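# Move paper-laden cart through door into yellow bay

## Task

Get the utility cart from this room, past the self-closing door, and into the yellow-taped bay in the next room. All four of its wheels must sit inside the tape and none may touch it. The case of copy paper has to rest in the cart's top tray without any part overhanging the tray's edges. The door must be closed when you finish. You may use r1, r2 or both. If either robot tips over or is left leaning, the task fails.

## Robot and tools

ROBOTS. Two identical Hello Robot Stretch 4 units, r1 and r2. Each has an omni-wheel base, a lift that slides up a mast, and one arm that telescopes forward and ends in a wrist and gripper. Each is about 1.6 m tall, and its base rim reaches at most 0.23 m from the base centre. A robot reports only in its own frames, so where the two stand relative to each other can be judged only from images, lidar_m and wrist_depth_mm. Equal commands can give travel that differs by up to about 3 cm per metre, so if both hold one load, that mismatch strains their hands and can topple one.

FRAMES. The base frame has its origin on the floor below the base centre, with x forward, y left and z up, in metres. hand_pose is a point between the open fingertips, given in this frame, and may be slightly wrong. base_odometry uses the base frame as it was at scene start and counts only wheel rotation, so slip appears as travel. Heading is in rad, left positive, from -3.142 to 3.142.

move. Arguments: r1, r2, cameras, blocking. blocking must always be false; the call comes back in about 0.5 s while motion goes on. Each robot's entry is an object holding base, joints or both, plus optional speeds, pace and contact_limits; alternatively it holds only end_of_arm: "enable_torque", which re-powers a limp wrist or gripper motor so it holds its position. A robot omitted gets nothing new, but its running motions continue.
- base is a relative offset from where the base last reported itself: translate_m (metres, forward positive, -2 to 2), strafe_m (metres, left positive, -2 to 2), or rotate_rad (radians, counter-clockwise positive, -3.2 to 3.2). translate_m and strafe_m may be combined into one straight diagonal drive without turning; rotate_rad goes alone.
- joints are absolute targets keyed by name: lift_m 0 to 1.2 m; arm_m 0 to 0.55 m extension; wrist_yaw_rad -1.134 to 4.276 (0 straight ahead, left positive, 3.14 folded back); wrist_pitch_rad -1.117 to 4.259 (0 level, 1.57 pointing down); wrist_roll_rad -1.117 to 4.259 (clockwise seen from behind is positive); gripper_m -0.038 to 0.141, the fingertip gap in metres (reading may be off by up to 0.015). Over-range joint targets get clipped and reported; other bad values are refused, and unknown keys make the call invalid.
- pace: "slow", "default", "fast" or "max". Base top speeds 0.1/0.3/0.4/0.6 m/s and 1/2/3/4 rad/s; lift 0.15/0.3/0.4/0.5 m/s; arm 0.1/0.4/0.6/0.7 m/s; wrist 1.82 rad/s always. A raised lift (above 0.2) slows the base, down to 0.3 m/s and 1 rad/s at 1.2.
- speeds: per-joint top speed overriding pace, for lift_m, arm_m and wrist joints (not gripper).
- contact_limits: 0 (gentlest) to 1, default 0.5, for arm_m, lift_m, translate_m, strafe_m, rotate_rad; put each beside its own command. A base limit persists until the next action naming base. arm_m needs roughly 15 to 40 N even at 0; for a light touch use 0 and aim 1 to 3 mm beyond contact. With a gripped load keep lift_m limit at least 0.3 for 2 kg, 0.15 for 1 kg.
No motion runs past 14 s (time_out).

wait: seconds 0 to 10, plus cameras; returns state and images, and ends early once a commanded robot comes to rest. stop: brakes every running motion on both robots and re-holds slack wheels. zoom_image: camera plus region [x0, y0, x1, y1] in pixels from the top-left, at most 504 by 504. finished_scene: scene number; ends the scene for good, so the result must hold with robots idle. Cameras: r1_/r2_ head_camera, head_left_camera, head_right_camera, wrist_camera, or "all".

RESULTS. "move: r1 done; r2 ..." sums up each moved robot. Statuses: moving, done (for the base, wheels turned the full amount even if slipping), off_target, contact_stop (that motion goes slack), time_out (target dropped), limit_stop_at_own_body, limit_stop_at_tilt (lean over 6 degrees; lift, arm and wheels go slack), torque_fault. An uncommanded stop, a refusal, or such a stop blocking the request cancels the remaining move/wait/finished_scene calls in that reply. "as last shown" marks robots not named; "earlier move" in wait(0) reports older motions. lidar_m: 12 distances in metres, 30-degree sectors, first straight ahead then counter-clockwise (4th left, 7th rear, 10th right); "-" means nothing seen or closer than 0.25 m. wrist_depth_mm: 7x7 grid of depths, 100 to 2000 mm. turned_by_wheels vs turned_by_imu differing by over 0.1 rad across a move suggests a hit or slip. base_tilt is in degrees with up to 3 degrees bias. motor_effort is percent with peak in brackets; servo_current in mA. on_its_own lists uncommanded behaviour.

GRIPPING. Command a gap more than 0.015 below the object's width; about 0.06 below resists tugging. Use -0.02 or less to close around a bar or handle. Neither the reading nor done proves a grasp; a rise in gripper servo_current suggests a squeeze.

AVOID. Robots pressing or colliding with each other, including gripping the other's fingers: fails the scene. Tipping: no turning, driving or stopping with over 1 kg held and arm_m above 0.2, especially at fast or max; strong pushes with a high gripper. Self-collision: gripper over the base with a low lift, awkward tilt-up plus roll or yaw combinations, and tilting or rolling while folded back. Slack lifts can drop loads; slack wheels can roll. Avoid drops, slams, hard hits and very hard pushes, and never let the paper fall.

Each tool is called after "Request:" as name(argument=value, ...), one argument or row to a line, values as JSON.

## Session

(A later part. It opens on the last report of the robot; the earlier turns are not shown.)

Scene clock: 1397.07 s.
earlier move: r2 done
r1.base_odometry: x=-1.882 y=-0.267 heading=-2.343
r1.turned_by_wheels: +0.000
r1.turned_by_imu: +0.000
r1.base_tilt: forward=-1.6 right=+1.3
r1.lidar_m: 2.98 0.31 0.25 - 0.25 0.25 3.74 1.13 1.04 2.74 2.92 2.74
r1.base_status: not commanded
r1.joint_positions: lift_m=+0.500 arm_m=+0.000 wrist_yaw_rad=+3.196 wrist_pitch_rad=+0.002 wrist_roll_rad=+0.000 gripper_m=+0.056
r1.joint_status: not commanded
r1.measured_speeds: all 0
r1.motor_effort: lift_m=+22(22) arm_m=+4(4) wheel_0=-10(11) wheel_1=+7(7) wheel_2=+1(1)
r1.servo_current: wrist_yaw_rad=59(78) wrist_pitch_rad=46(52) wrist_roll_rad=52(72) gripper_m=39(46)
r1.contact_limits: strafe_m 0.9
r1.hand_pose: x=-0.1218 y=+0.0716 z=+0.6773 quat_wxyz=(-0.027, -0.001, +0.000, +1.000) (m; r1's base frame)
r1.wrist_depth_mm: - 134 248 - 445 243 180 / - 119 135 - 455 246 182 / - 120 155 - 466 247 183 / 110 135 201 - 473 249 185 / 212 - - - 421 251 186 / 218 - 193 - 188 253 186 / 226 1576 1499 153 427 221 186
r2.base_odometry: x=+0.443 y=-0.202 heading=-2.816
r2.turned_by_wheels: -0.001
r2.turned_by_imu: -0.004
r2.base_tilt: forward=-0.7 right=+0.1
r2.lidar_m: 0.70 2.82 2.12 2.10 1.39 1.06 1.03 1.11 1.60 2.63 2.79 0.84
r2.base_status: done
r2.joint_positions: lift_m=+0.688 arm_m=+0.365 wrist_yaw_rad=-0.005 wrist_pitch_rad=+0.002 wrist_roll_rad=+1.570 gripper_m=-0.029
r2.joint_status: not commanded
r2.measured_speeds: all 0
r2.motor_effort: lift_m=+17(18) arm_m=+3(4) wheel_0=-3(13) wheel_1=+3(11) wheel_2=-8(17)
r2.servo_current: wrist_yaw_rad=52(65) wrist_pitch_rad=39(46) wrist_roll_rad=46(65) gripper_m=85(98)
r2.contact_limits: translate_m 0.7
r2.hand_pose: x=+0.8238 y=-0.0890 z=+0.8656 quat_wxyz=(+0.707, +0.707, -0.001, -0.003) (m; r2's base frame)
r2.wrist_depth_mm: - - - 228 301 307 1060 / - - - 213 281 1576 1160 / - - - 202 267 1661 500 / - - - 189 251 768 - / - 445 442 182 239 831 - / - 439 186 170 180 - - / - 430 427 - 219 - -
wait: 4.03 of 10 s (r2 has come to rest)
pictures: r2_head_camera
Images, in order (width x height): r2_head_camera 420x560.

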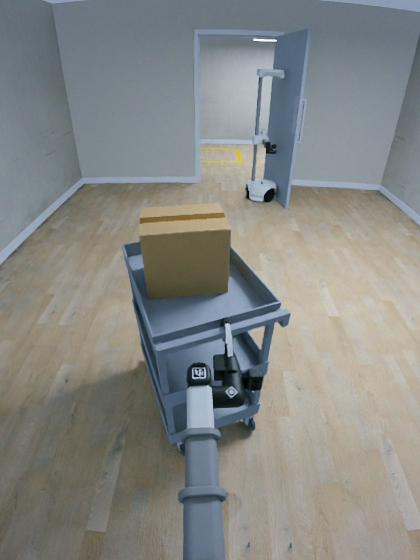

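Request:
move(
  blocking=false,
  r2={"joints":{"gripper_m":0.11}},
  cameras=[],
)

Request:
wait(
  seconds=3,
  cameras=[],
)

Request:
move(
  blocking=false,
  r2={"base":{"translate_m":-0.3},"pace":"slow"},
  cameras=[],
)

Request:
wait(
  seconds=6,
  cameras=["r2_head_camera"],
)

Request:
move(
  blocking=false,
  r2={"base":{"strafe_m":1.1},"joints":{"lift_m":1.1,"arm_m":0.0}},
  cameras=[],
)

Request:
wait(
  seconds=10,
  cameras=[],
)

Request:
move(
  blocking=false,
  r2={"base":{"translate_m":1.95}},
  cameras=[],
)

Request:
wait(
  seconds=10,
  cameras=["r2_head_camera","r2_head_right_camera"],
)

Scene clock: 1438.00 s.
move: r2 moving
r1: as last shown
r1.lidar_m: 2.98 0.28 0.25 - 0.25 0.25 3.76 1.11 1.04 2.73 2.91 2.76
r1.motor_effort: lift_m=+22(22) arm_m=+4(4) wheel_0=-11(11) wheel_1=+7(7) wheel_2=+1(1)
r1.servo_current: wrist_yaw_rad=26(59) wrist_pitch_rad=39(46) wrist_roll_rad=52(59) gripper_m=39(46)
r1.contact_limits: strafe_m 0.9
r1.wrist_depth_mm: - 134 248 - 442 242 181 / - 119 135 - 449 245 182 / - 119 155 - 466 247 184 / 110 135 200 - 469 251 186 / 212 - - - 424 251 186 / 219 - 193 - 188 253 187 / 225 1499 1576 153 430 220 186
r2.base_odometry: x=+0.443 y=-0.202 heading=-2.816
r2.turned_by_wheels: +0.000
r2.turned_by_imu: +0.001
r2.base_tilt: forward=-0.6 right=+0.1
r2.lidar_m: 0.70 2.84 2.12 2.10 1.39 1.02 1.02 1.07 1.61 2.61 2.78 0.84
r2.base_status: not commanded
r2.joint_positions: lift_m=+0.688 arm_m=+0.365 wrist_yaw_rad=-0.005 wrist_pitch_rad=+0.002 wrist_roll_rad=+1.570 gripper_m=-0.003
r2.joint_status: gripper_m moving
r2.measured_speeds: all 0
r2.motor_effort: lift_m=+17(17) arm_m=+3(4) wheel_0=-2(2) wheel_1=+3(3) wheel_2=-9(9)
r2.servo_current: wrist_yaw_rad=46(65) wrist_pitch_rad=46(46) wrist_roll_rad=46(59) gripper_m=111(111)
r2.contact_limits: translate_m 0.7
r2.hand_pose: x=+0.8238 y=-0.0890 z=+0.8656 quat_wxyz=(+0.707, +0.707, -0.001, -0.003) (m; r2's base frame)
r2.wrist_depth_mm: - - - 231 304 310 1042 / - - - 277 286 1576 1138 / - - - 205 271 1618 496 / - - - 194 254 831 - / - 449 445 184 241 831 - / - 439 189 174 182 - - / - 433 427 - 220 - -
pictures: none
No camera images: "cameras" was empty.

Scene clock: 1439.60 s.
earlier move: r2 done
r1.base_odometry: x=-1.882 y=-0.267 heading=-2.343
r1.turned_by_wheels: +0.000
r1.turned_by_imu: +0.000
r1.base_tilt: forward=-1.6 right=+1.3
r1.lidar_m: 2.99 0.30 0.25 - 0.25 0.25 3.77 1.15 1.02 2.72 2.92 2.76
r1.base_status: not commanded
r1.joint_positions: lift_m=+0.500 arm_m=+0.000 wrist_yaw_rad=+3.196 wrist_pitch_rad=+0.002 wrist_roll_rad=+0.000 gripper_m=+0.056
r1.joint_status: not commanded
r1.measured_speeds: all 0
r1.motor_effort: lift_m=+22(22) arm_m=+4(4) wheel_0=-10(11) wheel_1=+7(7) wheel_2=+1(1)
r1.servo_current: wrist_yaw_rad=46(65) wrist_pitch_rad=39(46) wrist_roll_rad=52(65) gripper_m=46(52)
r1.contact_limits: strafe_m 0.9
r1.hand_pose: x=-0.1218 y=+0.0716 z=+0.6773 quat_wxyz=(-0.027, -0.001, +0.000, +1.000) (m; r1's base frame)
r1.wrist_depth_mm: - 134 250 - 445 241 180 / - 119 135 - 449 245 182 / - 120 155 - 459 246 184 / 110 135 200 - 469 250 185 / 211 - - - 424 251 186 / 218 - 194 - 187 252 186 / 226 1537 1537 153 430 221 186
r2.base_odometry: x=+0.443 y=-0.202 heading=-2.816
r2.turned_by_wheels: +0.000
r2.turned_by_imu: +0.001
r2.base_tilt: forward=-0.6 right=+0.1
r2.lidar_m: 0.71 2.83 2.15 2.13 1.35 1.08 1.02 1.09 1.59 2.62 2.81 0.88
r2.base_status: not commanded
r2.joint_positions: lift_m=+0.688 arm_m=+0.365 wrist_yaw_rad=-0.003 wrist_pitch_rad=+0.002 wrist_roll_rad=+1.570 gripper_m=+0.110
r2.joint_status: all done
r2.measured_speeds: all 0
r2.motor_effort: lift_m=+17(17) arm_m=+4(4) wheel_0=-2(3) wheel_1=+3(3) wheel_2=-3(9)
r2.servo_current: wrist_yaw_rad=52(65) wrist_pitch_rad=39(46) wrist_roll_rad=59(59) gripper_m=59(130)
r2.contact_limits: translate_m 0.7
r2.hand_pose: x=+0.8240 y=-0.0883 z=+0.8656 quat_wxyz=(+0.707, +0.707, +0.000, -0.002) (m; r2's base frame)
r2.wrist_depth_mm: - - - 277 314 1366 1060 / - - - 291 298 1464 436 / - - - 273 279 1756 517 / - - - 260 264 788 - / - - 459 196 252 854 - / - - 200 185 191 - - / - 445 445 - 231 - -
wait: 1.60 of 3 s (r2 has come to rest)
pictures: none
No camera images: "cameras" was empty.

Scene clock: 1440.10 s.
move: r2 moving
r1: as last shown
r1.lidar_m: 2.97 0.30 0.25 - 0.25 0.25 3.77 1.13 1.07 2.73 2.92 2.73
r1.motor_effort: lift_m=+22(22) arm_m=+4(4) wheel_0=-10(10) wheel_1=+7(7) wheel_2=+1(1)
r1.servo_current: wrist_yaw_rad=52(72) wrist_pitch_rad=39(46) wrist_roll_rad=52(52) gripper_m=46(46)
r1.contact_limits: strafe_m 0.9
r1.wrist_depth_mm: - 134 249 - 442 242 180 / - 118 135 - 452 244 182 / - 120 155 - 459 247 184 / 110 135 201 - 473 251 185 / 213 - - - 424 252 186 / 219 - 194 - 187 252 187 / 227 1537 1537 153 427 221 186
r2.base_odometry: x=+0.455 y=-0.198 heading=-2.816
r2.turned_by_wheels: +0.000
r2.turned_by_imu: +0.000
r2.base_tilt: forward=-0.7 right=+0.1
r2.lidar_m: 0.73 2.84 2.14 2.12 1.36 1.05 1.01 1.06 1.55 2.64 2.83 0.88
r2.base_status: translate_m moving
r2.joint_positions: lift_m=+0.688 arm_m=+0.365 wrist_yaw_rad=-0.003 wrist_pitch_rad=+0.002 wrist_roll_rad=+1.570 gripper_m=+0.110
r2.joint_status: not commanded
r2.measured_speeds: translate_m=-0.047 strafe_m=+0.000 rotate_rad=+0.001 lift_m=+0.000 arm_m=+0.000 wrist_yaw_rad=+0.000 wrist_pitch_rad=+0.000 wrist_roll_rad=+0.000
r2.motor_effort: lift_m=+17(17) arm_m=+4(4) wheel_0=-4(8) wheel_1=-6(6) wheel_2=+7(9)
r2.servo_current: wrist_yaw_rad=52(52) wrist_pitch_rad=46(52) wrist_roll_rad=52(59) gripper_m=52(59)
r2.hand_pose: x=+0.8240 y=-0.0883 z=+0.8656 quat_wxyz=(+0.707, +0.707, +0.000, -0.002) (m; r2's base frame)
r2.wrist_depth_mm: - - - 281 329 1397 1098 / - - - 306 309 1499 439 / - - - 283 296 1756 508 / - - - 273 276 842 - / - - 469 260 260 854 - / - - 200 195 192 - - / - 455 455 - 241 778 -
pictures: none
No camera images: "cameras" was empty.

Scene clock: 1443.90 s.
earlier move: r2 done
r1.base_odometry: x=-1.882 y=-0.267 heading=-2.343
r1.turned_by_wheels: +0.000
r1.turned_by_imu: +0.000
r1.base_tilt: forward=-1.6 right=+1.3
r1.lidar_m: 3.00 0.32 0.25 - 0.25 0.26 3.75 1.12 1.04 2.74 2.89 2.76
r1.base_status: not commanded
r1.joint_positions: lift_m=+0.500 arm_m=+0.000 wrist_yaw_rad=+3.196 wrist_pitch_rad=+0.002 wrist_roll_rad=+0.000 gripper_m=+0.056
r1.joint_status: not commanded
r1.measured_speeds: all 0
r1.motor_effort: lift_m=+22(22) arm_m=+4(4) wheel_0=-10(11) wheel_1=+6(7) wheel_2=+1(1)
r1.servo_current: wrist_yaw_rad=52(72) wrist_pitch_rad=39(52) wrist_roll_rad=39(72) gripper_m=39(46)
r1.contact_limits: strafe_m 0.9
r1.hand_pose: x=-0.1218 y=+0.0716 z=+0.6773 quat_wxyz=(-0.027, -0.001, +0.000, +1.000) (m; r1's base frame)
r1.wrist_depth_mm: - 134 249 - 442 242 181 / - 118 135 - 452 245 182 / - 120 155 - 459 248 184 / 110 135 201 - 473 250 185 / 212 - - - 424 251 187 / 220 - 194 - 188 252 186 / 227 1537 1499 153 430 221 186
r2.base_odometry: x=+0.727 y=-0.106 heading=-2.816
r2.turned_by_wheels: +0.000
r2.turned_by_imu: +0.000
r2.base_tilt: forward=-0.6 right=+0.0
r2.lidar_m: 0.99 2.89 2.18 2.14 0.99 0.73 0.72 0.80 1.13 2.60 2.77 3.99
r2.base_status: done
r2.joint_positions: lift_m=+0.688 arm_m=+0.365 wrist_yaw_rad=-0.003 wrist_pitch_rad=+0.002 wrist_roll_rad=+1.570 gripper_m=+0.110
r2.joint_status: not commanded
r2.measured_speeds: all 0
r2.motor_effort: lift_m=+17(17) arm_m=+4(4) wheel_0=-3(9) wheel_1=-4(8) wheel_2=+6(11)
r2.servo_current: wrist_yaw_rad=46(65) wrist_pitch_rad=46(52) wrist_roll_rad=46(65) gripper_m=59(59)
r2.hand_pose: x=+0.8240 y=-0.0883 z=+0.8656 quat_wxyz=(+0.707, +0.707, +0.000, -0.002) (m; r2's base frame)
r2.wrist_depth_mm: - - - - - 1708 1182 / - - - - - 1708 1182 / - - - 603 - 609 842 / - - - 574 - 559 559 / - - 750 539 1138 - 535 / - - 198 517 189 - 504 / - - 732 - - - 484
wait: 3.80 of 6 s (r2 has come to rest)
pictures: r2_head_camera
Images, in order (width x height): r2_head_camera 420x560.

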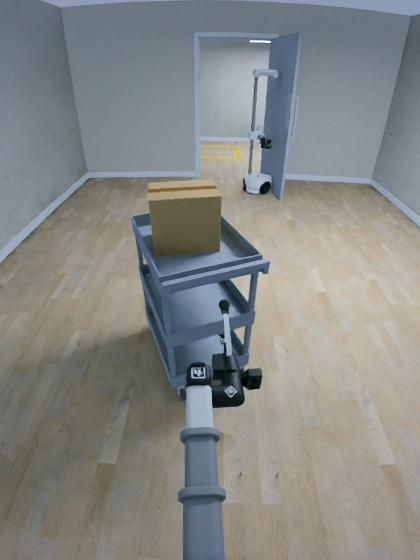

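Scene clock: 1444.40 s.
move: r2 moving
r1: as last shown
r1.lidar_m: 3.01 0.29 0.25 - 0.25 0.27 3.72 1.15 1.06 2.73 2.93 2.76
r1.motor_effort: lift_m=+22(22) arm_m=+4(4) wheel_0=-10(10) wheel_1=+7(7) wheel_2=+1(1)
r1.servo_current: wrist_yaw_rad=39(59) wrist_pitch_rad=46(52) wrist_roll_rad=46(52) gripper_m=46(46)
r1.contact_limits: strafe_m 0.9
r1.wrist_depth_mm: - 134 249 - 442 242 181 / - 118 135 - 452 244 182 / - 120 155 - 459 248 184 / 110 135 200 - 469 250 185 / 211 - - - 424 250 187 / 219 - 193 - 187 252 186 / 227 1576 1537 154 427 222 186
r2.base_odometry: x=+0.739 y=-0.140 heading=-2.816
r2.turned_by_wheels: +0.000
r2.turned_by_imu: +0.000
r2.base_tilt: forward=-0.7 right=+0.0
r2.lidar_m: 1.01 2.82 2.15 2.09 0.99 0.74 0.71 0.78 1.15 2.63 2.83 1.17
r2.base_status: strafe_m moving
r2.joint_positions: lift_m=+0.726 arm_m=+0.314 wrist_yaw_rad=-0.003 wrist_pitch_rad=+0.002 wrist_roll_rad=+1.570 gripper_m=+0.110
r2.joint_status: lift_m moving; arm_m moving
r2.measured_speeds: translate_m=+0.000 strafe_m=+0.142 rotate_rad=-0.001 lift_m=+0.146 arm_m=-0.195 wrist_yaw_rad=+0.000 wrist_pitch_rad=+0.000 wrist_roll_rad=+0.000
r2.motor_effort: lift_m=+23(24) arm_m=-11(11) wheel_0=-10(12) wheel_1=+10(11) wheel_2=+1(4)
r2.servo_current: wrist_yaw_rad=52(59) wrist_pitch_rad=33(46) wrist_roll_rad=52(59) gripper_m=46(59)
r2.hand_pose: x=+0.7734 y=-0.0882 z=+0.9033 quat_wxyz=(+0.707, +0.707, +0.000, -0.002) (m; r2's base frame)
r2.wrist_depth_mm: - - - - - 1756 1205 / - - - - - 1618 1160 / - - - - - 798 842 / - - - 798 1182 991 580 / - - 798 788 564 - 564 / - - 198 768 190 - 535 / - - - - - 530 1138
pictures: none
No camera images: "cameras" was empty.

Scene clock: 1448.90 s.
earlier move: r2 done
r1.base_odometry: x=-1.882 y=-0.267 heading=-2.343
r1.turned_by_wheels: +0.000
r1.turned_by_imu: +0.000
r1.base_tilt: forward=-1.6 right=+1.3
r1.lidar_m: 3.01 0.32 0.25 - 0.25 0.28 3.76 1.15 1.05 2.73 2.91 2.74
r1.base_status: not commanded
r1.joint_positions: lift_m=+0.500 arm_m=+0.000 wrist_yaw_rad=+3.196 wrist_pitch_rad=+0.002 wrist_roll_rad=+0.000 gripper_m=+0.056
r1.joint_status: not commanded
r1.measured_speeds: all 0
r1.motor_effort: lift_m=+22(22) arm_m=+4(4) wheel_0=-10(11) wheel_1=+7(7) wheel_2=+1(1)
r1.servo_current: wrist_yaw_rad=59(85) wrist_pitch_rad=46(52) wrist_roll_rad=33(72) gripper_m=39(52)
r1.contact_limits: strafe_m 0.9
r1.hand_pose: x=-0.1218 y=+0.0716 z=+0.6773 quat_wxyz=(-0.027, -0.001, +0.000, +1.000) (m; r1's base frame)
r1.wrist_depth_mm: - 134 249 - 442 242 180 / - 119 135 - 452 246 182 / - 120 155 - 462 247 185 / 110 135 201 - 466 249 186 / 213 - - - 424 251 186 / 218 - 194 - 188 252 187 / 227 1576 1499 153 430 222 187
r2.base_odometry: x=+1.079 y=-1.148 heading=-2.816
r2.turned_by_wheels: +0.000
r2.turned_by_imu: +0.000
r2.base_tilt: forward=-0.7 right=+0.1
r2.lidar_m: 3.29 1.38 1.09 1.05 0.88 0.67 0.64 0.70 1.06 3.52 1.48 1.42
r2.base_status: done
r2.joint_positions: lift_m=+1.100 arm_m=+0.000 wrist_yaw_rad=-0.003 wrist_pitch_rad=+0.002 wrist_roll_rad=+1.570 gripper_m=+0.110
r2.joint_status: all done
r2.measured_speeds: all 0
r2.motor_effort: lift_m=+21(26) arm_m=-7(12) wheel_0=+0(12) wheel_1=+0(13) wheel_2=+0(4)
r2.servo_current: wrist_yaw_rad=52(59) wrist_pitch_rad=33(46) wrist_roll_rad=39(65) gripper_m=46(59)
r2.hand_pose: x=+0.4593 y=-0.0882 z=+1.2773 quat_wxyz=(+0.707, +0.707, +0.000, -0.002) (m; r2's base frame)
r2.wrist_depth_mm: - - - - - - 1708 / - - - - - - 1808 / - - - - - - 1756 / - - - - - - 1808 / - - - - - - 1708 / - - 195 - 192 - 1808 / - - - - - - 1756
wait: 4.50 of 10 s (r2 has come to rest)
pictures: none
No camera images: "cameras" was empty.

Scene clock: 1449.40 s.
move: r2 moving
r1: as last shown
r1.lidar_m: 3.01 0.29 0.25 - 0.25 0.25 3.77 1.15 1.03 2.73 2.91 2.74
r1.motor_effort: lift_m=+22(22) arm_m=+4(4) wheel_0=-9(10) wheel_1=+7(7) wheel_2=+1(1)
r1.servo_current: wrist_yaw_rad=52(65) wrist_pitch_rad=39(46) wrist_roll_rad=52(59) gripper_m=52(52)
r1.contact_limits: strafe_m 0.9
r1.wrist_depth_mm: - 134 249 - 442 243 180 / - 119 135 - 452 244 182 / - 120 155 - 459 247 184 / 110 135 202 - 466 250 185 / 211 - - - 424 250 186 / 219 - 195 - 187 252 186 / 227 1537 1537 153 433 221 186
r2.base_odometry: x=+1.050 y=-1.158 heading=-2.815
r2.turned_by_wheels: +0.000
r2.turned_by_imu: +0.000
r2.base_tilt: forward=-0.7 right=+0.1
r2.lidar_m: 3.24 1.34 1.07 1.02 0.93 0.71 0.67 0.75 1.06 3.70 1.41 1.36
r2.base_status: translate_m moving
r2.joint_positions: lift_m=+1.100 arm_m=+0.000 wrist_yaw_rad=-0.003 wrist_pitch_rad=+0.002 wrist_roll_rad=+1.570 gripper_m=+0.110
r2.joint_status: not commanded
r2.measured_speeds: translate_m=+0.121 strafe_m=+0.000 rotate_rad=-0.004 lift_m=+0.000 arm_m=+0.000 wrist_yaw_rad=+0.000 wrist_pitch_rad=+0.000 wrist_roll_rad=+0.000
r2.motor_effort: lift_m=+21(21) arm_m=-7(7) wheel_0=+11(11) wheel_1=+7(8) wheel_2=-12(12)
r2.servo_current: wrist_yaw_rad=46(59) wrist_pitch_rad=46(46) wrist_roll_rad=39(52) gripper_m=46(59)
r2.hand_pose: x=+0.4593 y=-0.0882 z=+1.2773 quat_wxyz=(+0.707, +0.707, +0.000, -0.002) (m; r2's base frame)
r2.wrist_depth_mm: - - - - - - 1708 / - - - - - - 1756 / - - - - - - 1808 / - - - - - - 1756 / - - - - - - 1756 / - - 195 - 193 - 1808 / - - - - - - 1756
pictures: none
No camera images: "cameras" was empty.

Scene clock: 1456.90 s.
earlier move: r2 done
r1.base_odometry: x=-1.882 y=-0.267 heading=-2.343
r1.turned_by_wheels: +0.000
r1.turned_by_imu: +0.000
r1.base_tilt: forward=-1.6 right=+1.2
r1.lidar_m: 2.99 0.31 0.25 - 0.25 0.27 3.74 1.13 1.06 2.71 2.92 2.73
r1.base_status: not commanded
r1.joint_positions: lift_m=+0.500 arm_m=+0.000 wrist_yaw_rad=+3.196 wrist_pitch_rad=+0.002 wrist_roll_rad=+0.000 gripper_m=+0.056
r1.joint_status: not commanded
r1.measured_speeds: all 0
r1.motor_effort: lift_m=+22(22) arm_m=+4(4) wheel_0=-11(11) wheel_1=+7(7) wheel_2=+1(1)
r1.servo_current: wrist_yaw_rad=52(65) wrist_pitch_rad=39(52) wrist_roll_rad=59(72) gripper_m=46(52)
r1.contact_limits: strafe_m 0.9
r1.hand_pose: x=-0.1218 y=+0.0716 z=+0.6773 quat_wxyz=(-0.027, -0.001, +0.000, +1.000) (m; r1's base frame)
r1.wrist_depth_mm: - 134 248 - 442 243 180 / - 119 135 - 455 245 182 / - 120 155 - 462 246 183 / 110 135 201 - 466 250 185 / 211 - - - 424 251 186 / 220 - 194 - 188 253 186 / 227 1576 1537 153 430 220 186
r2.base_odometry: x=-0.768 y=-1.773 heading=-2.815
r2.turned_by_wheels: +0.000
r2.turned_by_imu: +0.003
r2.base_tilt: forward=-0.7 right=+0.0
r2.lidar_m: 2.80 1.23 0.93 0.90 0.94 1.36 2.59 2.78 0.80 0.95 3.03 2.95
r2.base_status: done
r2.joint_positions: lift_m=+1.100 arm_m=+0.000 wrist_yaw_rad=-0.003 wrist_pitch_rad=+0.002 wrist_roll_rad=+1.570 gripper_m=+0.110
r2.joint_status: not commanded
r2.measured_speeds: all 0
r2.motor_effort: lift_m=+20(21) arm_m=-7(8) wheel_0=+2(11) wheel_1=+4(9) wheel_2=-2(14)
r2.servo_current: wrist_yaw_rad=39(65) wrist_pitch_rad=46(52) wrist_roll_rad=46(65) gripper_m=59(59)
r2.hand_pose: x=+0.4593 y=-0.0882 z=+1.2773 quat_wxyz=(+0.707, +0.707, +0.000, -0.002) (m; r2's base frame)
r2.wrist_depth_mm: - - - - - - 1756 / - - - - - - 1756 / - - - - - - 1756 / - - - - - - 1808 / - - - - - - 1756 / - - 195 - 193 - 1808 / - - - - - - 1661
wait: 7.50 of 10 s (r2 has come to rest)
pictures: r2_head_camera, r2_head_right_camera
Images, in order (width x height): r2_head_camera 420x560, r2_head_right_camera 420x672.

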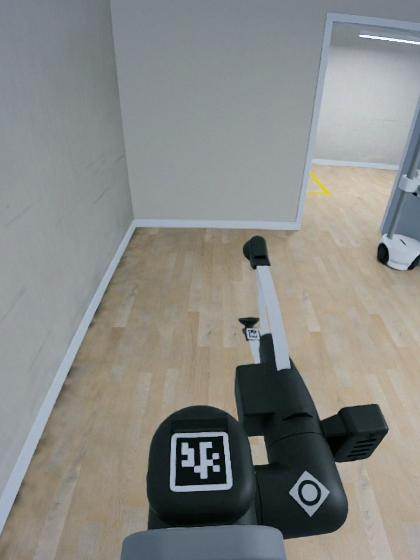

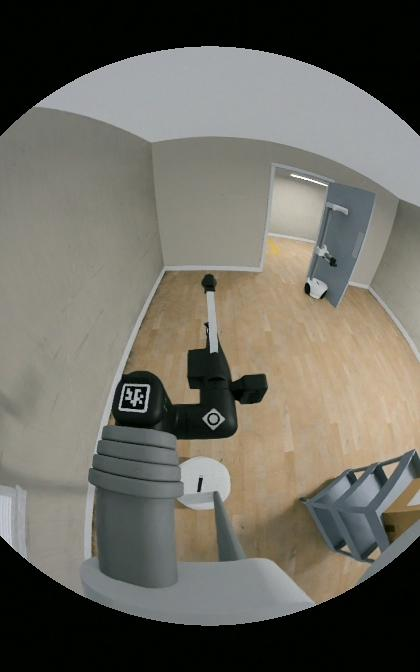

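Request:
move(
  blocking=false,
  r2={"base":{"translate_m":0.85}},
  cameras=[],
)

Request:
wait(
  seconds=10,
  cameras=[],
)

Request:
move(
  blocking=false,
  r2={"base":{"strafe_m":-1.0}},
  cameras=[],
)

Request:
wait(
  seconds=10,
  cameras=[],
)

Request:
move(
  blocking=false,
  r2={"base":{"rotate_rad":3.142}},
  cameras=[],
)

Request:
wait(
  seconds=10,
  cameras=["r2_head_camera"],
)

Scene clock: 1465.17 s.
move: r2 moving
r1: as last shown
r1.base_tilt: forward=-1.6 right=+1.3
r1.lidar_m: 2.99 0.31 0.25 - 0.25 0.27 3.74 1.13 1.05 2.72 2.77 2.74
r1.motor_effort: lift_m=+22(22) arm_m=+4(4) wheel_0=-9(11) wheel_1=+7(7) wheel_2=+1(1)
r1.servo_current: wrist_yaw_rad=46(59) wrist_pitch_rad=39(52) wrist_roll_rad=46(52) gripper_m=39(46)
r1.contact_limits: strafe_m 0.9
r1.wrist_depth_mm: - 134 248 - 442 242 180 / - 119 135 - 449 246 182 / - 120 155 - 462 247 185 / 110 135 201 - 469 250 185 / 213 - - - 424 251 186 / 217 - 194 - 188 252 186 / 227 1537 1537 153 427 222 186
r2.base_odometry: x=-0.797 y=-1.783 heading=-2.815
r2.turned_by_wheels: +0.000
r2.turned_by_imu: +0.001
r2.base_tilt: forward=-0.7 right=+0.1
r2.lidar_m: 2.78 1.21 0.93 0.88 0.97 1.36 2.63 2.80 0.83 1.01 3.05 2.96
r2.base_status: translate_m moving
r2.joint_positions: lift_m=+1.100 arm_m=+0.000 wrist_yaw_rad=-0.003 wrist_pitch_rad=+0.002 wrist_roll_rad=+1.570 gripper_m=+0.110
r2.joint_status: not commanded
r2.measured_speeds: translate_m=+0.122 strafe_m=+0.000 rotate_rad=+0.000 lift_m=+0.000 arm_m=+0.000 wrist_yaw_rad=+0.000 wrist_pitch_rad=+0.000 wrist_roll_rad=+0.000
r2.motor_effort: lift_m=+21(21) arm_m=-7(7) wheel_0=+8(9) wheel_1=+9(9) wheel_2=-12(12)
r2.servo_current: wrist_yaw_rad=46(65) wrist_pitch_rad=46(52) wrist_roll_rad=46(59) gripper_m=52(59)
r2.hand_pose: x=+0.4593 y=-0.0882 z=+1.2773 quat_wxyz=(+0.707, +0.707, +0.000, -0.002) (m; r2's base frame)
r2.wrist_depth_mm: - - - - - - 1756 / - - - - - - 1756 / - - - - - - 1808 / - - - - - - 1756 / - - - - - - 1808 / - - 195 - 193 - 1808 / - - - - - - 1708
pictures: none
No camera images: "cameras" was empty.

Scene clock: 1469.00 s.
earlier move: r2 done
r1.base_odometry: x=-1.882 y=-0.267 heading=-2.343
r1.turned_by_wheels: +0.000
r1.turned_by_imu: +0.000
r1.base_tilt: forward=-1.6 right=+1.3
r1.lidar_m: 2.98 0.31 0.25 - 0.25 0.25 3.79 1.16 1.06 2.74 2.24 2.74
r1.base_status: not commanded
r1.joint_positions: lift_m=+0.500 arm_m=+0.000 wrist_yaw_rad=+3.196 wrist_pitch_rad=+0.002 wrist_roll_rad=+0.000 gripper_m=+0.056
r1.joint_status: not commanded
r1.measured_speeds: all 0
r1.motor_effort: lift_m=+22(22) arm_m=+4(4) wheel_0=-10(11) wheel_1=+7(7) wheel_2=+1(1)
r1.servo_current: wrist_yaw_rad=39(72) wrist_pitch_rad=39(52) wrist_roll_rad=59(65) gripper_m=39(46)
r1.contact_limits: strafe_m 0.9
r1.hand_pose: x=-0.1218 y=+0.0716 z=+0.6773 quat_wxyz=(-0.027, -0.001, +0.000, +1.000) (m; r1's base frame)
r1.wrist_depth_mm: - 134 249 - 442 242 180 / - 119 135 - 452 246 182 / - 120 155 - 459 247 183 / 110 135 202 - 466 249 186 / 212 - - - 424 252 186 / 219 - 194 - 188 253 186 / 226 1499 1537 153 427 222 186
r2.base_odometry: x=-1.573 y=-2.045 heading=-2.815
r2.turned_by_wheels: +0.000
r2.turned_by_imu: +0.002
r2.base_tilt: forward=-0.7 right=+0.1
r2.lidar_m: 2.37 1.14 0.85 0.84 0.91 1.30 3.47 1.36 1.49 3.91 2.35 2.44
r2.base_status: done
r2.joint_positions: lift_m=+1.100 arm_m=+0.000 wrist_yaw_rad=-0.003 wrist_pitch_rad=+0.002 wrist_roll_rad=+1.570 gripper_m=+0.110
r2.joint_status: not commanded
r2.measured_speeds: all 0
r2.motor_effort: lift_m=+21(21) arm_m=-7(8) wheel_0=+4(11) wheel_1=+2(9) wheel_2=-2(14)
r2.servo_current: wrist_yaw_rad=39(65) wrist_pitch_rad=39(52) wrist_roll_rad=46(59) gripper_m=52(59)
r2.hand_pose: x=+0.4593 y=-0.0882 z=+1.2773 quat_wxyz=(+0.707, +0.707, +0.000, -0.002) (m; r2's base frame)
r2.wrist_depth_mm: - - - - - - 1756 / - - - - - - 1808 / - - - - - - 1756 / - - - - - - 1808 / - - - - - - 1756 / - - 198 - 193 - 1863 / - - - - - - 1661
wait: 3.83 of 10 s (r2 has come to rest)
pictures: none
No camera images: "cameras" was empty.

Scene clock: 1469.50 s.
move: r2 moving
r1: as last shown
r1.base_tilt: forward=-1.6 right=+1.2
r1.lidar_m: 3.01 0.32 0.25 - 0.25 0.28 3.73 1.16 1.04 2.72 2.23 2.76
r1.motor_effort: lift_m=+22(22) arm_m=+4(4) wheel_0=-10(10) wheel_1=+7(7) wheel_2=+1(1)
r1.servo_current: wrist_yaw_rad=33(65) wrist_pitch_rad=46(52) wrist_roll_rad=39(59) gripper_m=33(46)
r1.contact_limits: strafe_m 0.9
r1.wrist_depth_mm: - 134 249 - 439 243 181 / - 119 135 - 455 245 182 / - 120 155 - 462 247 183 / 110 135 201 - 466 249 185 / 212 - - - 424 250 186 / 219 - 193 - 188 252 187 / 227 1499 1537 153 430 222 186
r2.base_odometry: x=-1.584 y=-2.011 heading=-2.815
r2.turned_by_wheels: +0.000
r2.turned_by_imu: +0.000
r2.base_tilt: forward=-0.7 right=+0.1
r2.lidar_m: 2.35 1.20 0.91 0.88 0.95 1.39 3.49 1.34 1.46 3.87 2.34 2.41
r2.base_status: strafe_m moving
r2.joint_positions: lift_m=+1.100 arm_m=+0.000 wrist_yaw_rad=-0.003 wrist_pitch_rad=+0.002 wrist_roll_rad=+1.570 gripper_m=+0.110
r2.joint_status: not commanded
r2.measured_speeds: translate_m=+0.000 strafe_m=-0.139 rotate_rad=+0.000 lift_m=+0.000 arm_m=+0.000 wrist_yaw_rad=+0.000 wrist_pitch_rad=+0.000 wrist_roll_rad=+0.000
r2.motor_effort: lift_m=+21(21) arm_m=-7(7) wheel_0=+11(13) wheel_1=-12(12) wheel_2=+0(1)
r2.servo_current: wrist_yaw_rad=39(59) wrist_pitch_rad=39(46) wrist_roll_rad=52(52) gripper_m=46(59)
r2.hand_pose: x=+0.4593 y=-0.0882 z=+1.2773 quat_wxyz=(+0.707, +0.707, +0.000, -0.002) (m; r2's base frame)
r2.wrist_depth_mm: - - - - - - 1661 / - - - - - - 1756 / - - - - - - 1756 / - - - - - - 1756 / - - - - - - 1756 / - - 198 - 193 - 1756 / - - - - - - 1708
pictures: none
No camera images: "cameras" was empty.

Scene clock: 1473.67 s.
earlier move: r2 done
r1.base_odometry: x=-1.882 y=-0.267 heading=-2.343
r1.turned_by_wheels: +0.000
r1.turned_by_imu: +0.000
r1.base_tilt: forward=-1.6 right=+1.3
r1.lidar_m: 3.01 0.30 0.25 - 0.25 0.26 3.75 1.15 1.03 2.74 2.93 1.48
r1.base_status: not commanded
r1.joint_positions: lift_m=+0.500 arm_m=+0.000 wrist_yaw_rad=+3.196 wrist_pitch_rad=+0.002 wrist_roll_rad=+0.000 gripper_m=+0.056
r1.joint_status: not commanded
r1.measured_speeds: all 0
r1.motor_effort: lift_m=+22(22) arm_m=+4(4) wheel_0=-10(11) wheel_1=+7(7) wheel_2=+1(1)
r1.servo_current: wrist_yaw_rad=39(72) wrist_pitch_rad=39(52) wrist_roll_rad=52(65) gripper_m=46(52)
r1.contact_limits: strafe_m 0.9
r1.hand_pose: x=-0.1218 y=+0.0716 z=+0.6773 quat_wxyz=(-0.027, -0.001, +0.000, +1.000) (m; r1's base frame)
r1.wrist_depth_mm: - 134 249 - 442 242 181 / - 119 135 - 452 245 182 / - 120 155 - 459 248 183 / 110 135 201 - 469 250 185 / 212 - - - 424 251 186 / 219 - 194 - 188 253 187 / 227 1576 1576 153 433 221 186
r2.base_odometry: x=-1.893 y=-1.098 heading=-2.815
r2.turned_by_wheels: +0.000
r2.turned_by_imu: -0.001
r2.base_tilt: forward=-0.7 right=+0.0
r2.lidar_m: 2.28 2.44 1.86 1.81 1.95 2.83 1.01 3.76 2.96 2.91 1.74 1.70
r2.base_status: done
r2.joint_positions: lift_m=+1.100 arm_m=+0.000 wrist_yaw_rad=-0.003 wrist_pitch_rad=+0.002 wrist_roll_rad=+1.570 gripper_m=+0.110
r2.joint_status: not commanded
r2.measured_speeds: all 0
r2.motor_effort: lift_m=+21(21) arm_m=-7(7) wheel_0=+1(14) wheel_1=-1(12) wheel_2=+0(2)
r2.servo_current: wrist_yaw_rad=46(59) wrist_pitch_rad=46(52) wrist_roll_rad=46(59) gripper_m=52(59)
r2.hand_pose: x=+0.4593 y=-0.0882 z=+1.2773 quat_wxyz=(+0.707, +0.707, +0.000, -0.002) (m; r2's base frame)
r2.wrist_depth_mm: - - - - - - 1808 / - - - - - - 1808 / - - - - - - 1756 / - - - - - - 1808 / - - - - - - 1756 / - - 198 - 193 - 1756 / - - - - - - 1756
wait: 4.17 of 10 s (r2 has come to rest)
pictures: none
No camera images: "cameras" was empty.

Scene clock: 1474.17 s.
move: r2 moving
r1: as last shown
r1.base_tilt: forward=-1.6 right=+1.2
r1.lidar_m: 3.01 0.30 0.25 - 0.25 0.27 3.74 1.16 1.04 2.73 2.90 1.51
r1.servo_current: wrist_yaw_rad=52(59) wrist_pitch_rad=39(52) wrist_roll_rad=52(72) gripper_m=46(46)
r1.contact_limits: strafe_m 0.9
r1.wrist_depth_mm: - 134 249 - 442 243 180 / - 118 135 - 452 245 182 / - 120 155 - 459 246 183 / 110 135 201 - 462 251 186 / 211 - - - 427 251 187 / 219 - 194 - 188 252 186 / 227 1499 1576 153 430 222 186
r2.base_odometry: x=-1.893 y=-1.098 heading=-2.651
r2.turned_by_wheels: +0.164
r2.turned_by_imu: +0.159
r2.base_tilt: forward=-0.7 right=+0.1
r2.lidar_m: 2.29 2.19 1.83 1.83 2.12 1.12 1.02 3.45 2.91 2.91 1.74 1.71
r2.base_status: rotate_rad moving
r2.joint_positions: lift_m=+1.100 arm_m=+0.000 wrist_yaw_rad=-0.003 wrist_pitch_rad=+0.002 wrist_roll_rad=+1.570 gripper_m=+0.110
r2.joint_status: not commanded
r2.measured_speeds: translate_m=+0.000 strafe_m=+0.000 rotate_rad=+0.640 lift_m=+0.000 arm_m=+0.000 wrist_yaw_rad=+0.000 wrist_pitch_rad=+0.000 wrist_roll_rad=+0.000
r2.motor_effort: lift_m=+21(21) arm_m=-7(7) wheel_0=-5(7) wheel_1=-7(9) wheel_2=-9(10)
r2.servo_current: wrist_yaw_rad=52(52) wrist_pitch_rad=46(46) wrist_roll_rad=46(52) gripper_m=52(52)
r2.hand_pose: x=+0.4593 y=-0.0882 z=+1.2773 quat_wxyz=(+0.707, +0.707, +0.000, -0.002) (m; r2's base frame)
r2.wrist_depth_mm: - - - - - - 1756 / - - - - - - 1756 / - - - - - - 1756 / - - - - - - 1708 / - - - - - - 1756 / - - 198 - 193 - 1808 / - - - - - - 1756
pictures: none
No camera images: "cameras" was empty.

Scene clock: 1477.37 s.
earlier move: r2 done
r1.base_odometry: x=-1.882 y=-0.267 heading=-2.343
r1.turned_by_wheels: +0.000
r1.turned_by_imu: +0.000
r1.base_tilt: forward=-1.6 right=+1.2
r1.lidar_m: 3.01 0.31 0.25 - 0.25 0.26 3.76 1.11 1.06 2.74 2.94 1.69
r1.base_status: not commanded
r1.joint_positions: lift_m=+0.500 arm_m=+0.000 wrist_yaw_rad=+3.196 wrist_pitch_rad=+0.002 wrist_roll_rad=+0.000 gripper_m=+0.056
r1.joint_status: not commanded
r1.measured_speeds: all 0
r1.motor_effort: lift_m=+22(22) arm_m=+4(4) wheel_0=-11(11) wheel_1=+7(7) wheel_2=+1(1)
r1.servo_current: wrist_yaw_rad=20(72) wrist_pitch_rad=39(52) wrist_roll_rad=59(72) gripper_m=33(52)
r1.contact_limits: strafe_m 0.9
r1.hand_pose: x=-0.1218 y=+0.0716 z=+0.6773 quat_wxyz=(-0.027, -0.001, +0.000, +1.000) (m; r1's base frame)
r1.wrist_depth_mm: - 134 248 - 442 242 180 / - 119 135 - 449 245 182 / - 120 155 - 459 247 184 / 110 135 201 - 466 251 185 / 212 - - - 424 252 186 / 219 - 194 - 188 252 187 / 226 1537 1537 153 430 221 186
r2.base_odometry: x=-1.893 y=-1.098 heading=+0.326
r2.turned_by_wheels: +2.977
r2.turned_by_imu: +2.898
r2.base_tilt: forward=-0.7 right=+0.1
r2.lidar_m: 1.01 1.57 2.97 2.92 1.78 1.72 2.30 2.44 1.90 1.83 1.94 2.78
r2.base_status: done
r2.joint_positions: lift_m=+1.100 arm_m=+0.000 wrist_yaw_rad=-0.003 wrist_pitch_rad=+0.002 wrist_roll_rad=+1.570 gripper_m=+0.110
r2.joint_status: not commanded
r2.measured_speeds: all 0
r2.motor_effort: lift_m=+20(21) arm_m=-7(8) wheel_0=-5(11) wheel_1=-5(9) wheel_2=-6(11)
r2.servo_current: wrist_yaw_rad=46(59) wrist_pitch_rad=46(46) wrist_roll_rad=46(59) gripper_m=52(59)
r2.hand_pose: x=+0.4593 y=-0.0882 z=+1.2774 quat_wxyz=(+0.707, +0.707, +0.000, -0.002) (m; r2's base frame)
r2.wrist_depth_mm: - - - - - - 1756 / - - - - - - 1708 / - - - - - - 1756 / - - - - - 991 - / - - - - 991 991 - / - - 195 - 193 - - / - - - - - - 1808
wait: 3.20 of 10 s (r2 has come to rest)
pictures: r2_head_camera
Images, in order (width x height): r2_head_camera 420x560.

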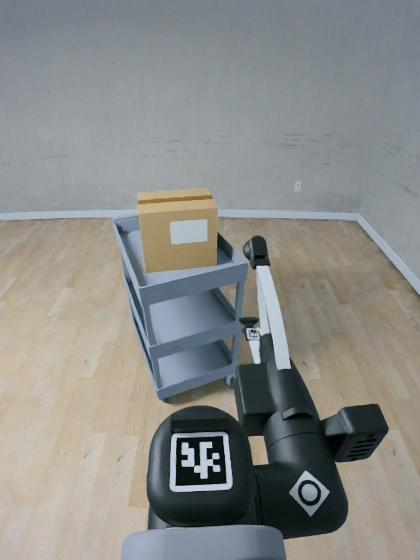

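Request:
move(
  blocking=false,
  r2={"base":{"strafe_m":0.13},"joints":{"wrist_pitch_rad":1.57,"gripper_m":0.11,"arm_m":0.3}},
  cameras=[],
)

Request:
wait(
  seconds=4,
  cameras=["r2_head_camera","r2_wrist_camera"],
)

Scene clock: 1485.43 s.
move: r2 moving
r1: as last shown
r1.base_tilt: forward=-1.6 right=+1.3
r1.lidar_m: 2.98 0.29 0.25 - 0.25 0.26 3.73 1.12 1.05 2.74 2.94 1.68
r1.motor_effort: lift_m=+22(22) arm_m=+4(4) wheel_0=-10(10) wheel_1=+7(7) wheel_2=+1(1)
r1.servo_current: wrist_yaw_rad=46(72) wrist_pitch_rad=39(46) wrist_roll_rad=52(52) gripper_m=39(52)
r1.contact_limits: strafe_m 0.9
r1.wrist_depth_mm: - 134 249 - 439 243 180 / - 119 135 - 452 245 182 / - 120 155 - 462 247 183 / 110 135 201 - 466 251 185 / 211 - - - 427 250 186 / 219 - 193 - 188 253 186 / 228 1576 1499 153 427 221 186
r2.base_odometry: x=-1.905 y=-1.064 heading=+0.326
r2.turned_by_wheels: +0.000
r2.turned_by_imu: +0.000
r2.base_tilt: forward=-0.7 right=+0.1
r2.lidar_m: 1.00 3.72 2.94 2.87 3.05 1.70 2.28 2.40 1.93 1.87 1.96 2.79
r2.base_status: strafe_m moving
r2.joint_positions: lift_m=+1.100 arm_m=+0.051 wrist_yaw_rad=-0.003 wrist_pitch_rad=+0.581 wrist_roll_rad=+1.570 gripper_m=+0.110
r2.joint_status: arm_m moving; wrist_pitch_rad moving; the others done
r2.measured_speeds: translate_m=+0.000 strafe_m=+0.140 rotate_rad=-0.001 lift_m=+0.000 arm_m=+0.195 wrist_yaw_rad=+0.000 wrist_pitch_rad=+1.818 wrist_roll_rad=+0.000
r2.motor_effort: lift_m=+20(20) arm_m=+6(11) wheel_0=-7(12) wheel_1=+10(12) wheel_2=+0(5)
r2.servo_current: wrist_yaw_rad=39(52) wrist_pitch_rad=98(98) wrist_roll_rad=46(52) gripper_m=52(52)
r2.hand_pose: x=+0.4623 y=-0.0880 z=+1.1197 quat_wxyz=(+0.678, +0.677, +0.202, -0.203) (m; r2's base frame)
r2.wrist_depth_mm: - - - - 1708 1308 1098 / - - - - 1756 1308 1078 / - - - - 1708 1366 1118 / - - 1182 1042 1098 1255 1118 / - - 960 - 1025 1205 1098 / - - 198 162 189 1255 1118 / - - - - 1618 1336 1098
pictures: none
No camera images: "cameras" was empty.

Scene clock: 1486.93 s.
earlier move: r2 done
r1.base_odometry: x=-1.882 y=-0.267 heading=-2.343
r1.turned_by_wheels: +0.000
r1.turned_by_imu: +0.000
r1.base_tilt: forward=-1.6 right=+1.3
r1.lidar_m: 3.01 0.31 0.25 - 0.25 0.26 3.75 1.15 1.04 2.72 2.93 1.63
r1.base_status: not commanded
r1.joint_positions: lift_m=+0.500 arm_m=+0.000 wrist_yaw_rad=+3.196 wrist_pitch_rad=+0.002 wrist_roll_rad=+0.000 gripper_m=+0.056
r1.joint_status: not commanded
r1.measured_speeds: all 0
r1.motor_effort: lift_m=+22(22) arm_m=+4(4) wheel_0=-10(11) wheel_1=+6(7) wheel_2=+1(1)
r1.servo_current: wrist_yaw_rad=52(72) wrist_pitch_rad=39(52) wrist_roll_rad=52(59) gripper_m=39(52)
r1.contact_limits: strafe_m 0.9
r1.hand_pose: x=-0.1218 y=+0.0716 z=+0.6773 quat_wxyz=(-0.027, -0.001, +0.000, +1.000) (m; r1's base frame)
r1.wrist_depth_mm: - 134 249 - 445 242 180 / - 119 135 - 449 245 182 / - 120 154 - 459 246 184 / 110 135 202 - 469 251 185 / 212 - - - 421 251 186 / 218 - 194 - 187 252 186 / 227 1537 1537 153 430 222 186
r2.base_odometry: x=-1.935 y=-0.975 heading=+0.326
r2.turned_by_wheels: +0.000
r2.turned_by_imu: +0.000
r2.base_tilt: forward=-0.7 right=+0.0
r2.lidar_m: 0.97 3.70 2.85 2.74 2.92 1.65 2.29 2.43 2.03 1.96 2.09 1.18
r2.base_status: done
r2.joint_positions: lift_m=+1.100 arm_m=+0.300 wrist_yaw_rad=-0.003 wrist_pitch_rad=+1.566 wrist_roll_rad=+1.570 gripper_m=+0.110
r2.joint_status: all done
r2.measured_speeds: all 0
r2.motor_effort: lift_m=+20(20) arm_m=+7(11) wheel_0=-2(12) wheel_1=+3(12) wheel_2=+0(5)
r2.servo_current: wrist_yaw_rad=52(59) wrist_pitch_rad=39(117) wrist_roll_rad=39(52) gripper_m=52(59)
r2.hand_pose: x=+0.4718 y=-0.0874 z=+0.9897 quat_wxyz=(+0.501, +0.502, +0.498, -0.499) (m; r2's base frame)
r2.wrist_depth_mm: 1182 1229 1182 1182 1205 1182 1160 / 1205 1182 1205 1205 1205 1205 1160 / 1078 1182 1229 1182 1182 1205 1182 / 768 1205 1205 1205 1205 - 1205 / 732 1255 1229 1229 1205 - 1205 / 1229 1205 198 1205 198 1160 1205 / 1229 1229 1229 - 1229 1182 1205
wait: 1.50 of 4 s (r2 has come to rest)
pictures: r2_head_camera, r2_wrist_camera
Images, in order (width x height): r2_head_camera 420x560, r2_wrist_camera 616x392.

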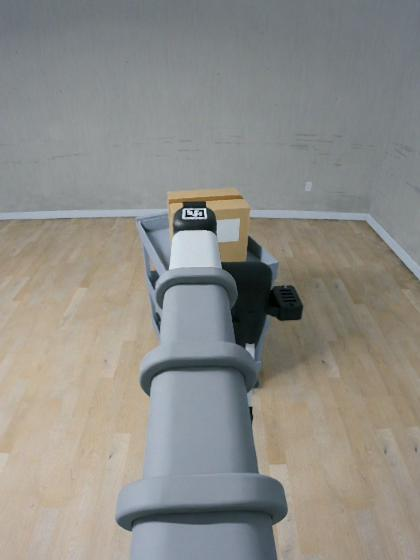

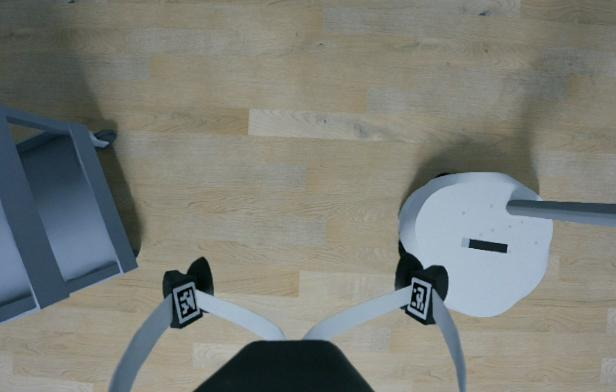

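Request:
move(
  blocking=false,
  r2={"base":{"translate_m":0.33},"pace":"slow","contact_limits":{"translate_m":0.2}},
  cameras=[],
)

Request:
wait(
  seconds=6,
  cameras=["r2_head_camera","r2_wrist_camera","r2_head_right_camera"],
)

Scene clock: 1495.13 s.
move: r2 moving
r1: as last shown
r1.lidar_m: 2.97 0.31 0.25 - 0.25 0.26 3.74 1.12 1.05 2.74 2.93 1.62
r1.motor_effort: lift_m=+22(22) arm_m=+4(4) wheel_0=-10(10) wheel_1=+7(7) wheel_2=+1(1)
r1.servo_current: wrist_yaw_rad=59(65) wrist_pitch_rad=46(52) wrist_roll_rad=59(59) gripper_m=33(46)
r1.contact_limits: strafe_m 0.9
r1.wrist_depth_mm: - 134 249 - 445 242 181 / - 119 135 - 449 244 182 / - 120 155 - 462 248 183 / 110 135 201 - 469 250 185 / 211 - - - 424 252 186 / 219 - 193 - 187 252 186 / 227 1537 1537 153 427 221 187
r2.base_odometry: x=-1.923 y=-0.971 heading=+0.326
r2.turned_by_wheels: +0.000
r2.turned_by_imu: +0.000
r2.base_tilt: forward=-0.7 right=+0.1
r2.lidar_m: 0.97 3.69 2.89 2.78 2.98 1.64 2.30 2.46 2.03 1.96 2.08 1.17
r2.base_status: translate_m moving
r2.joint_positions: lift_m=+1.100 arm_m=+0.300 wrist_yaw_rad=-0.003 wrist_pitch_rad=+1.566 wrist_roll_rad=+1.570 gripper_m=+0.110
r2.joint_status: not commanded
r2.measured_speeds: translate_m=+0.048 strafe_m=+0.000 rotate_rad=-0.001 lift_m=+0.000 arm_m=+0.000 wrist_yaw_rad=+0.000 wrist_pitch_rad=+0.000 wrist_roll_rad=+0.000
r2.motor_effort: lift_m=+20(20) arm_m=+7(8) wheel_0=+8(10) wheel_1=+5(7) wheel_2=-10(10)
r2.servo_current: wrist_yaw_rad=52(59) wrist_pitch_rad=39(46) wrist_roll_rad=52(52) gripper_m=46(59)
r2.contact_limits: translate_m 0.2
r2.hand_pose: x=+0.4718 y=-0.0874 z=+0.9897 quat_wxyz=(+0.501, +0.502, +0.498, -0.499) (m; r2's base frame)
r2.wrist_depth_mm: 1205 1205 1205 1205 1182 1205 1182 / 1182 1229 1205 1205 1182 1182 1182 / 1078 1205 1205 1205 1182 1182 1182 / 741 1229 1205 1205 1205 - 1205 / 715 1205 1205 1205 1182 - 1205 / 1205 1229 198 1205 198 1182 1205 / 1229 1205 1229 - 1182 1182 1205
pictures: none
No camera images: "cameras" was empty.

Scene clock: 1499.20 s.
earlier move: r2 done
r1.base_odometry: x=-1.882 y=-0.267 heading=-2.343
r1.turned_by_wheels: +0.000
r1.turned_by_imu: +0.000
r1.base_tilt: forward=-1.5 right=+1.3
r1.lidar_m: 3.01 0.31 0.25 - 0.25 0.28 3.75 1.17 1.05 2.74 2.94 1.93
r1.base_status: not commanded
r1.joint_positions: lift_m=+0.500 arm_m=+0.000 wrist_yaw_rad=+3.196 wrist_pitch_rad=+0.002 wrist_roll_rad=+0.000 gripper_m=+0.056
r1.joint_status: not commanded
r1.measured_speeds: all 0
r1.motor_effort: lift_m=+22(22) arm_m=+4(4) wheel_0=-10(11) wheel_1=+7(7) wheel_2=+1(1)
r1.servo_current: wrist_yaw_rad=59(78) wrist_pitch_rad=46(52) wrist_roll_rad=46(72) gripper_m=39(52)
r1.contact_limits: strafe_m 0.9
r1.hand_pose: x=-0.1218 y=+0.0716 z=+0.6773 quat_wxyz=(-0.027, -0.001, +0.000, +1.000) (m; r1's base frame)
r1.wrist_depth_mm: - 134 248 - 442 242 180 / - 118 135 - 452 246 182 / - 120 155 - 462 247 183 / 110 135 200 - 473 250 185 / 212 - - - 424 252 186 / 219 - 193 - 187 252 187 / 227 1537 1537 154 427 221 187
r2.base_odometry: x=-1.623 y=-0.869 heading=+0.326
r2.turned_by_wheels: +0.000
r2.turned_by_imu: +0.001
r2.base_tilt: forward=-0.6 right=+0.1
r2.lidar_m: 0.66 3.35 2.82 2.77 2.94 1.90 2.66 2.68 2.04 1.99 2.11 0.80
r2.base_status: done
r2.joint_positions: lift_m=+1.100 arm_m=+0.300 wrist_yaw_rad=-0.003 wrist_pitch_rad=+1.566 wrist_roll_rad=+1.570 gripper_m=+0.110
r2.joint_status: not commanded
r2.measured_speeds: all 0
r2.motor_effort: lift_m=+20(20) arm_m=+7(8) wheel_0=+3(10) wheel_1=+4(7) wheel_2=-5(11)
r2.servo_current: wrist_yaw_rad=46(65) wrist_pitch_rad=39(52) wrist_roll_rad=33(59) gripper_m=52(59)
r2.contact_limits: translate_m 0.2
r2.hand_pose: x=+0.4718 y=-0.0874 z=+0.9897 quat_wxyz=(+0.501, +0.502, +0.498, -0.499) (m; r2's base frame)
r2.wrist_depth_mm: 1205 1205 1205 1229 1182 1182 1182 / 442 1205 1229 1182 1182 1182 1182 / - - 1182 1182 1229 1205 1182 / - - 1205 1182 1205 - 1205 / - - 1060 1205 1205 - 1182 / - - 199 1205 198 1182 1205 / - 430 1205 - 1182 1182 1182
wait: 4.07 of 6 s (r2 has come to rest)
pictures: r2_head_camera, r2_head_right_camera, r2_wrist_camera
Images, in order (width x height): r2_head_camera 420x560, r2_head_right_camera 420x672, r2_wrist_camera 616x392.

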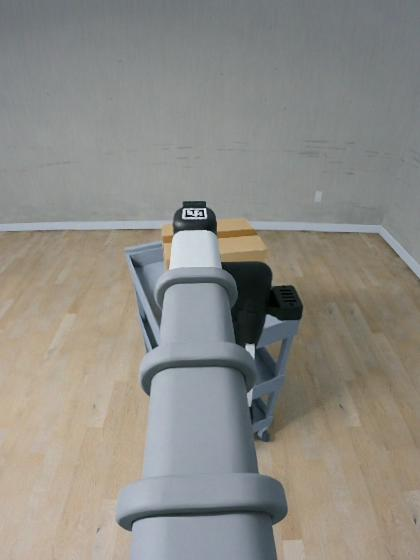

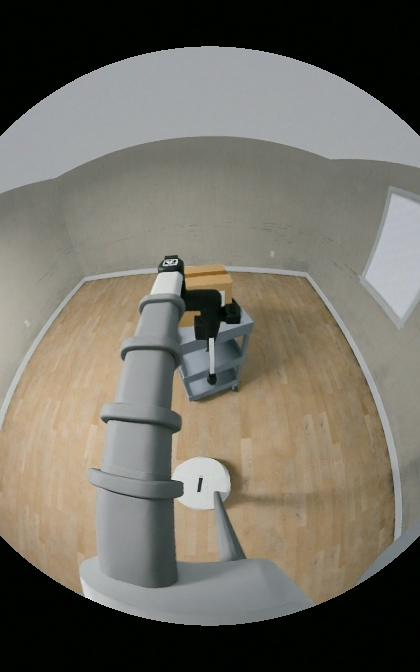

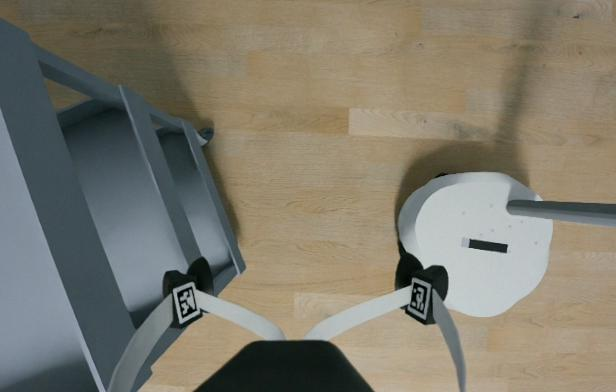

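Request:
move(
  blocking=false,
  r2={"base":{"translate_m":0.11},"pace":"slow","contact_limits":{"translate_m":0.2}},
  cameras=[],
)

Request:
wait(
  seconds=5,
  cameras=["r2_head_camera","r2_wrist_camera"],
)

Request:
zoom_image(
  camera="r2_head_camera",
  region=[120, 180, 340, 420],
)

Scene clock: 1506.90 s.
move: r2 moving
r1: as last shown
r1.base_tilt: forward=-1.6 right=+1.3
r1.lidar_m: 3.01 0.30 0.25 - 0.25 0.25 3.73 1.13 1.03 2.74 2.92 1.93
r1.motor_effort: lift_m=+22(22) arm_m=+4(4) wheel_0=-10(10) wheel_1=+7(7) wheel_2=+1(1)
r1.servo_current: wrist_yaw_rad=52(72) wrist_pitch_rad=46(52) wrist_roll_rad=46(59) gripper_m=39(46)
r1.contact_limits: strafe_m 0.9
r1.wrist_depth_mm: - 134 249 - 439 243 180 / - 118 135 - 449 244 181 / - 120 155 - 459 247 184 / 110 135 200 - 469 250 186 / 212 - - - 424 252 186 / 219 - 193 - 188 252 187 / 227 1499 1537 153 430 221 187
r2.base_odometry: x=-1.611 y=-0.865 heading=+0.326
r2.turned_by_wheels: +0.000
r2.turned_by_imu: +0.001
r2.base_tilt: forward=-0.6 right=+0.1
r2.lidar_m: 0.65 3.37 2.84 2.76 2.92 1.93 2.67 2.74 2.05 1.97 2.12 0.78
r2.base_status: translate_m moving
r2.joint_positions: lift_m=+1.100 arm_m=+0.300 wrist_yaw_rad=-0.003 wrist_pitch_rad=+1.566 wrist_roll_rad=+1.570 gripper_m=+0.110
r2.joint_status: not commanded
r2.measured_speeds: translate_m=+0.049 strafe_m=+0.000 rotate_rad=+0.003 lift_m=+0.000 arm_m=+0.000 wrist_yaw_rad=+0.000 wrist_pitch_rad=+0.000 wrist_roll_rad=+0.000
r2.motor_effort: lift_m=+20(20) arm_m=+7(8) wheel_0=+6(9) wheel_1=+8(8) wheel_2=-9(10)
r2.servo_current: wrist_yaw_rad=39(59) wrist_pitch_rad=39(52) wrist_roll_rad=33(59) gripper_m=46(52)
r2.contact_limits: translate_m 0.2
r2.hand_pose: x=+0.4718 y=-0.0874 z=+0.9897 quat_wxyz=(+0.501, +0.502, +0.498, -0.499) (m; r2's base frame)
r2.wrist_depth_mm: 1205 1205 1205 1205 1205 1205 1205 / - 1205 1205 1205 1205 1182 1182 / - - 1205 1205 1205 1182 1182 / - - 1205 1205 1205 - 1182 / - - 1060 1229 1205 - 1205 / - - 198 1205 198 1182 1182 / - - 1205 - 1205 1229 1182
pictures: none
No camera images: "cameras" was empty.

Scene clock: 1508.77 s.
earlier move: r2 done
r1.base_odometry: x=-1.882 y=-0.267 heading=-2.343
r1.turned_by_wheels: +0.000
r1.turned_by_imu: +0.000
r1.base_tilt: forward=-1.5 right=+1.2
r1.lidar_m: 2.99 0.30 0.25 - 0.25 0.26 3.73 1.14 1.06 2.71 2.90 2.02
r1.base_status: not commanded
r1.joint_positions: lift_m=+0.500 arm_m=+0.000 wrist_yaw_rad=+3.196 wrist_pitch_rad=+0.002 wrist_roll_rad=+0.000 gripper_m=+0.056
r1.joint_status: not commanded
r1.measured_speeds: all 0
r1.motor_effort: lift_m=+22(22) arm_m=+4(4) wheel_0=-10(11) wheel_1=+7(7) wheel_2=+1(1)
r1.servo_current: wrist_yaw_rad=59(72) wrist_pitch_rad=39(52) wrist_roll_rad=52(65) gripper_m=39(46)
r1.contact_limits: strafe_m 0.9
r1.hand_pose: x=-0.1218 y=+0.0716 z=+0.6773 quat_wxyz=(-0.027, -0.001, +0.000, +1.000) (m; r1's base frame)
r1.wrist_depth_mm: - 134 249 - 442 242 180 / - 118 135 - 452 245 181 / - 120 155 - 459 247 184 / 110 135 200 - 466 250 185 / 211 - - - 421 252 186 / 218 - 194 - 188 251 186 / 227 1537 1537 153 436 221 187
r2.base_odometry: x=-1.519 y=-0.834 heading=+0.326
r2.turned_by_wheels: +0.000
r2.turned_by_imu: +0.000
r2.base_tilt: forward=-0.6 right=+0.1
r2.lidar_m: 0.56 3.27 2.85 2.75 2.93 2.01 2.76 2.70 2.07 1.99 2.11 0.69
r2.base_status: done
r2.joint_positions: lift_m=+1.100 arm_m=+0.300 wrist_yaw_rad=-0.003 wrist_pitch_rad=+1.566 wrist_roll_rad=+1.570 gripper_m=+0.110
r2.joint_status: not commanded
r2.measured_speeds: all 0
r2.motor_effort: lift_m=+20(20) arm_m=+7(8) wheel_0=+4(9) wheel_1=+5(8) wheel_2=-7(11)
r2.servo_current: wrist_yaw_rad=46(59) wrist_pitch_rad=46(52) wrist_roll_rad=39(59) gripper_m=52(59)
r2.contact_limits: translate_m 0.2
r2.hand_pose: x=+0.4718 y=-0.0874 z=+0.9897 quat_wxyz=(+0.501, +0.502, +0.498, -0.499) (m; r2's base frame)
r2.wrist_depth_mm: 384 1205 1229 1205 1182 1182 1229 / - - 1205 1205 1182 1182 1182 / 415 - 1078 1205 1182 1205 1160 / 410 - 1008 1205 1205 - 1182 / 407 - 699 1205 1205 - 1205 / 399 - 193 1205 198 1182 1182 / 399 - - - 1205 1182 1182
wait: 1.87 of 5 s (r2 has come to rest)
pictures: r2_head_camera, r2_wrist_camera
Images, in order (width x height): r2_head_camera 420x560, r2_wrist_camera 616x392.

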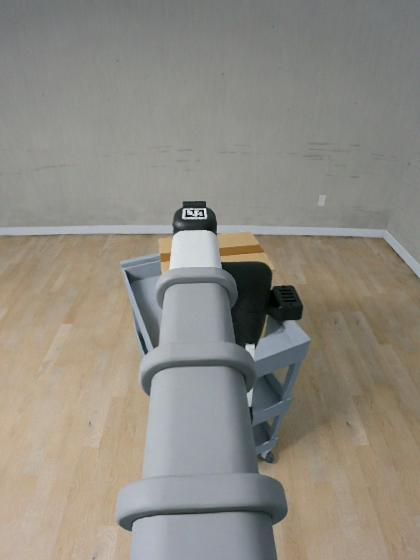

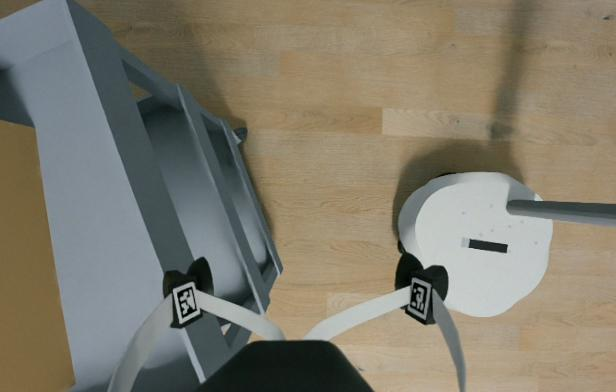

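Scaled by 2.100 from the camera's 420x560 image, which has a finer 1200x1600 frame.

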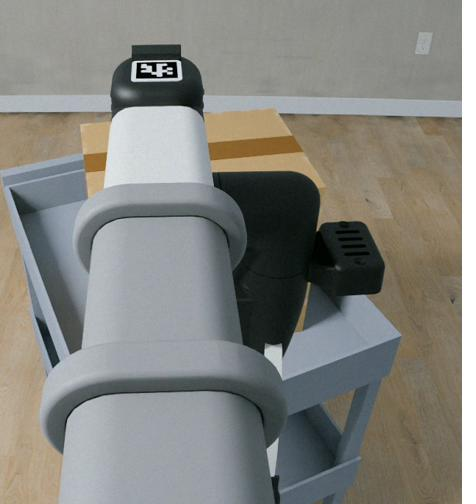

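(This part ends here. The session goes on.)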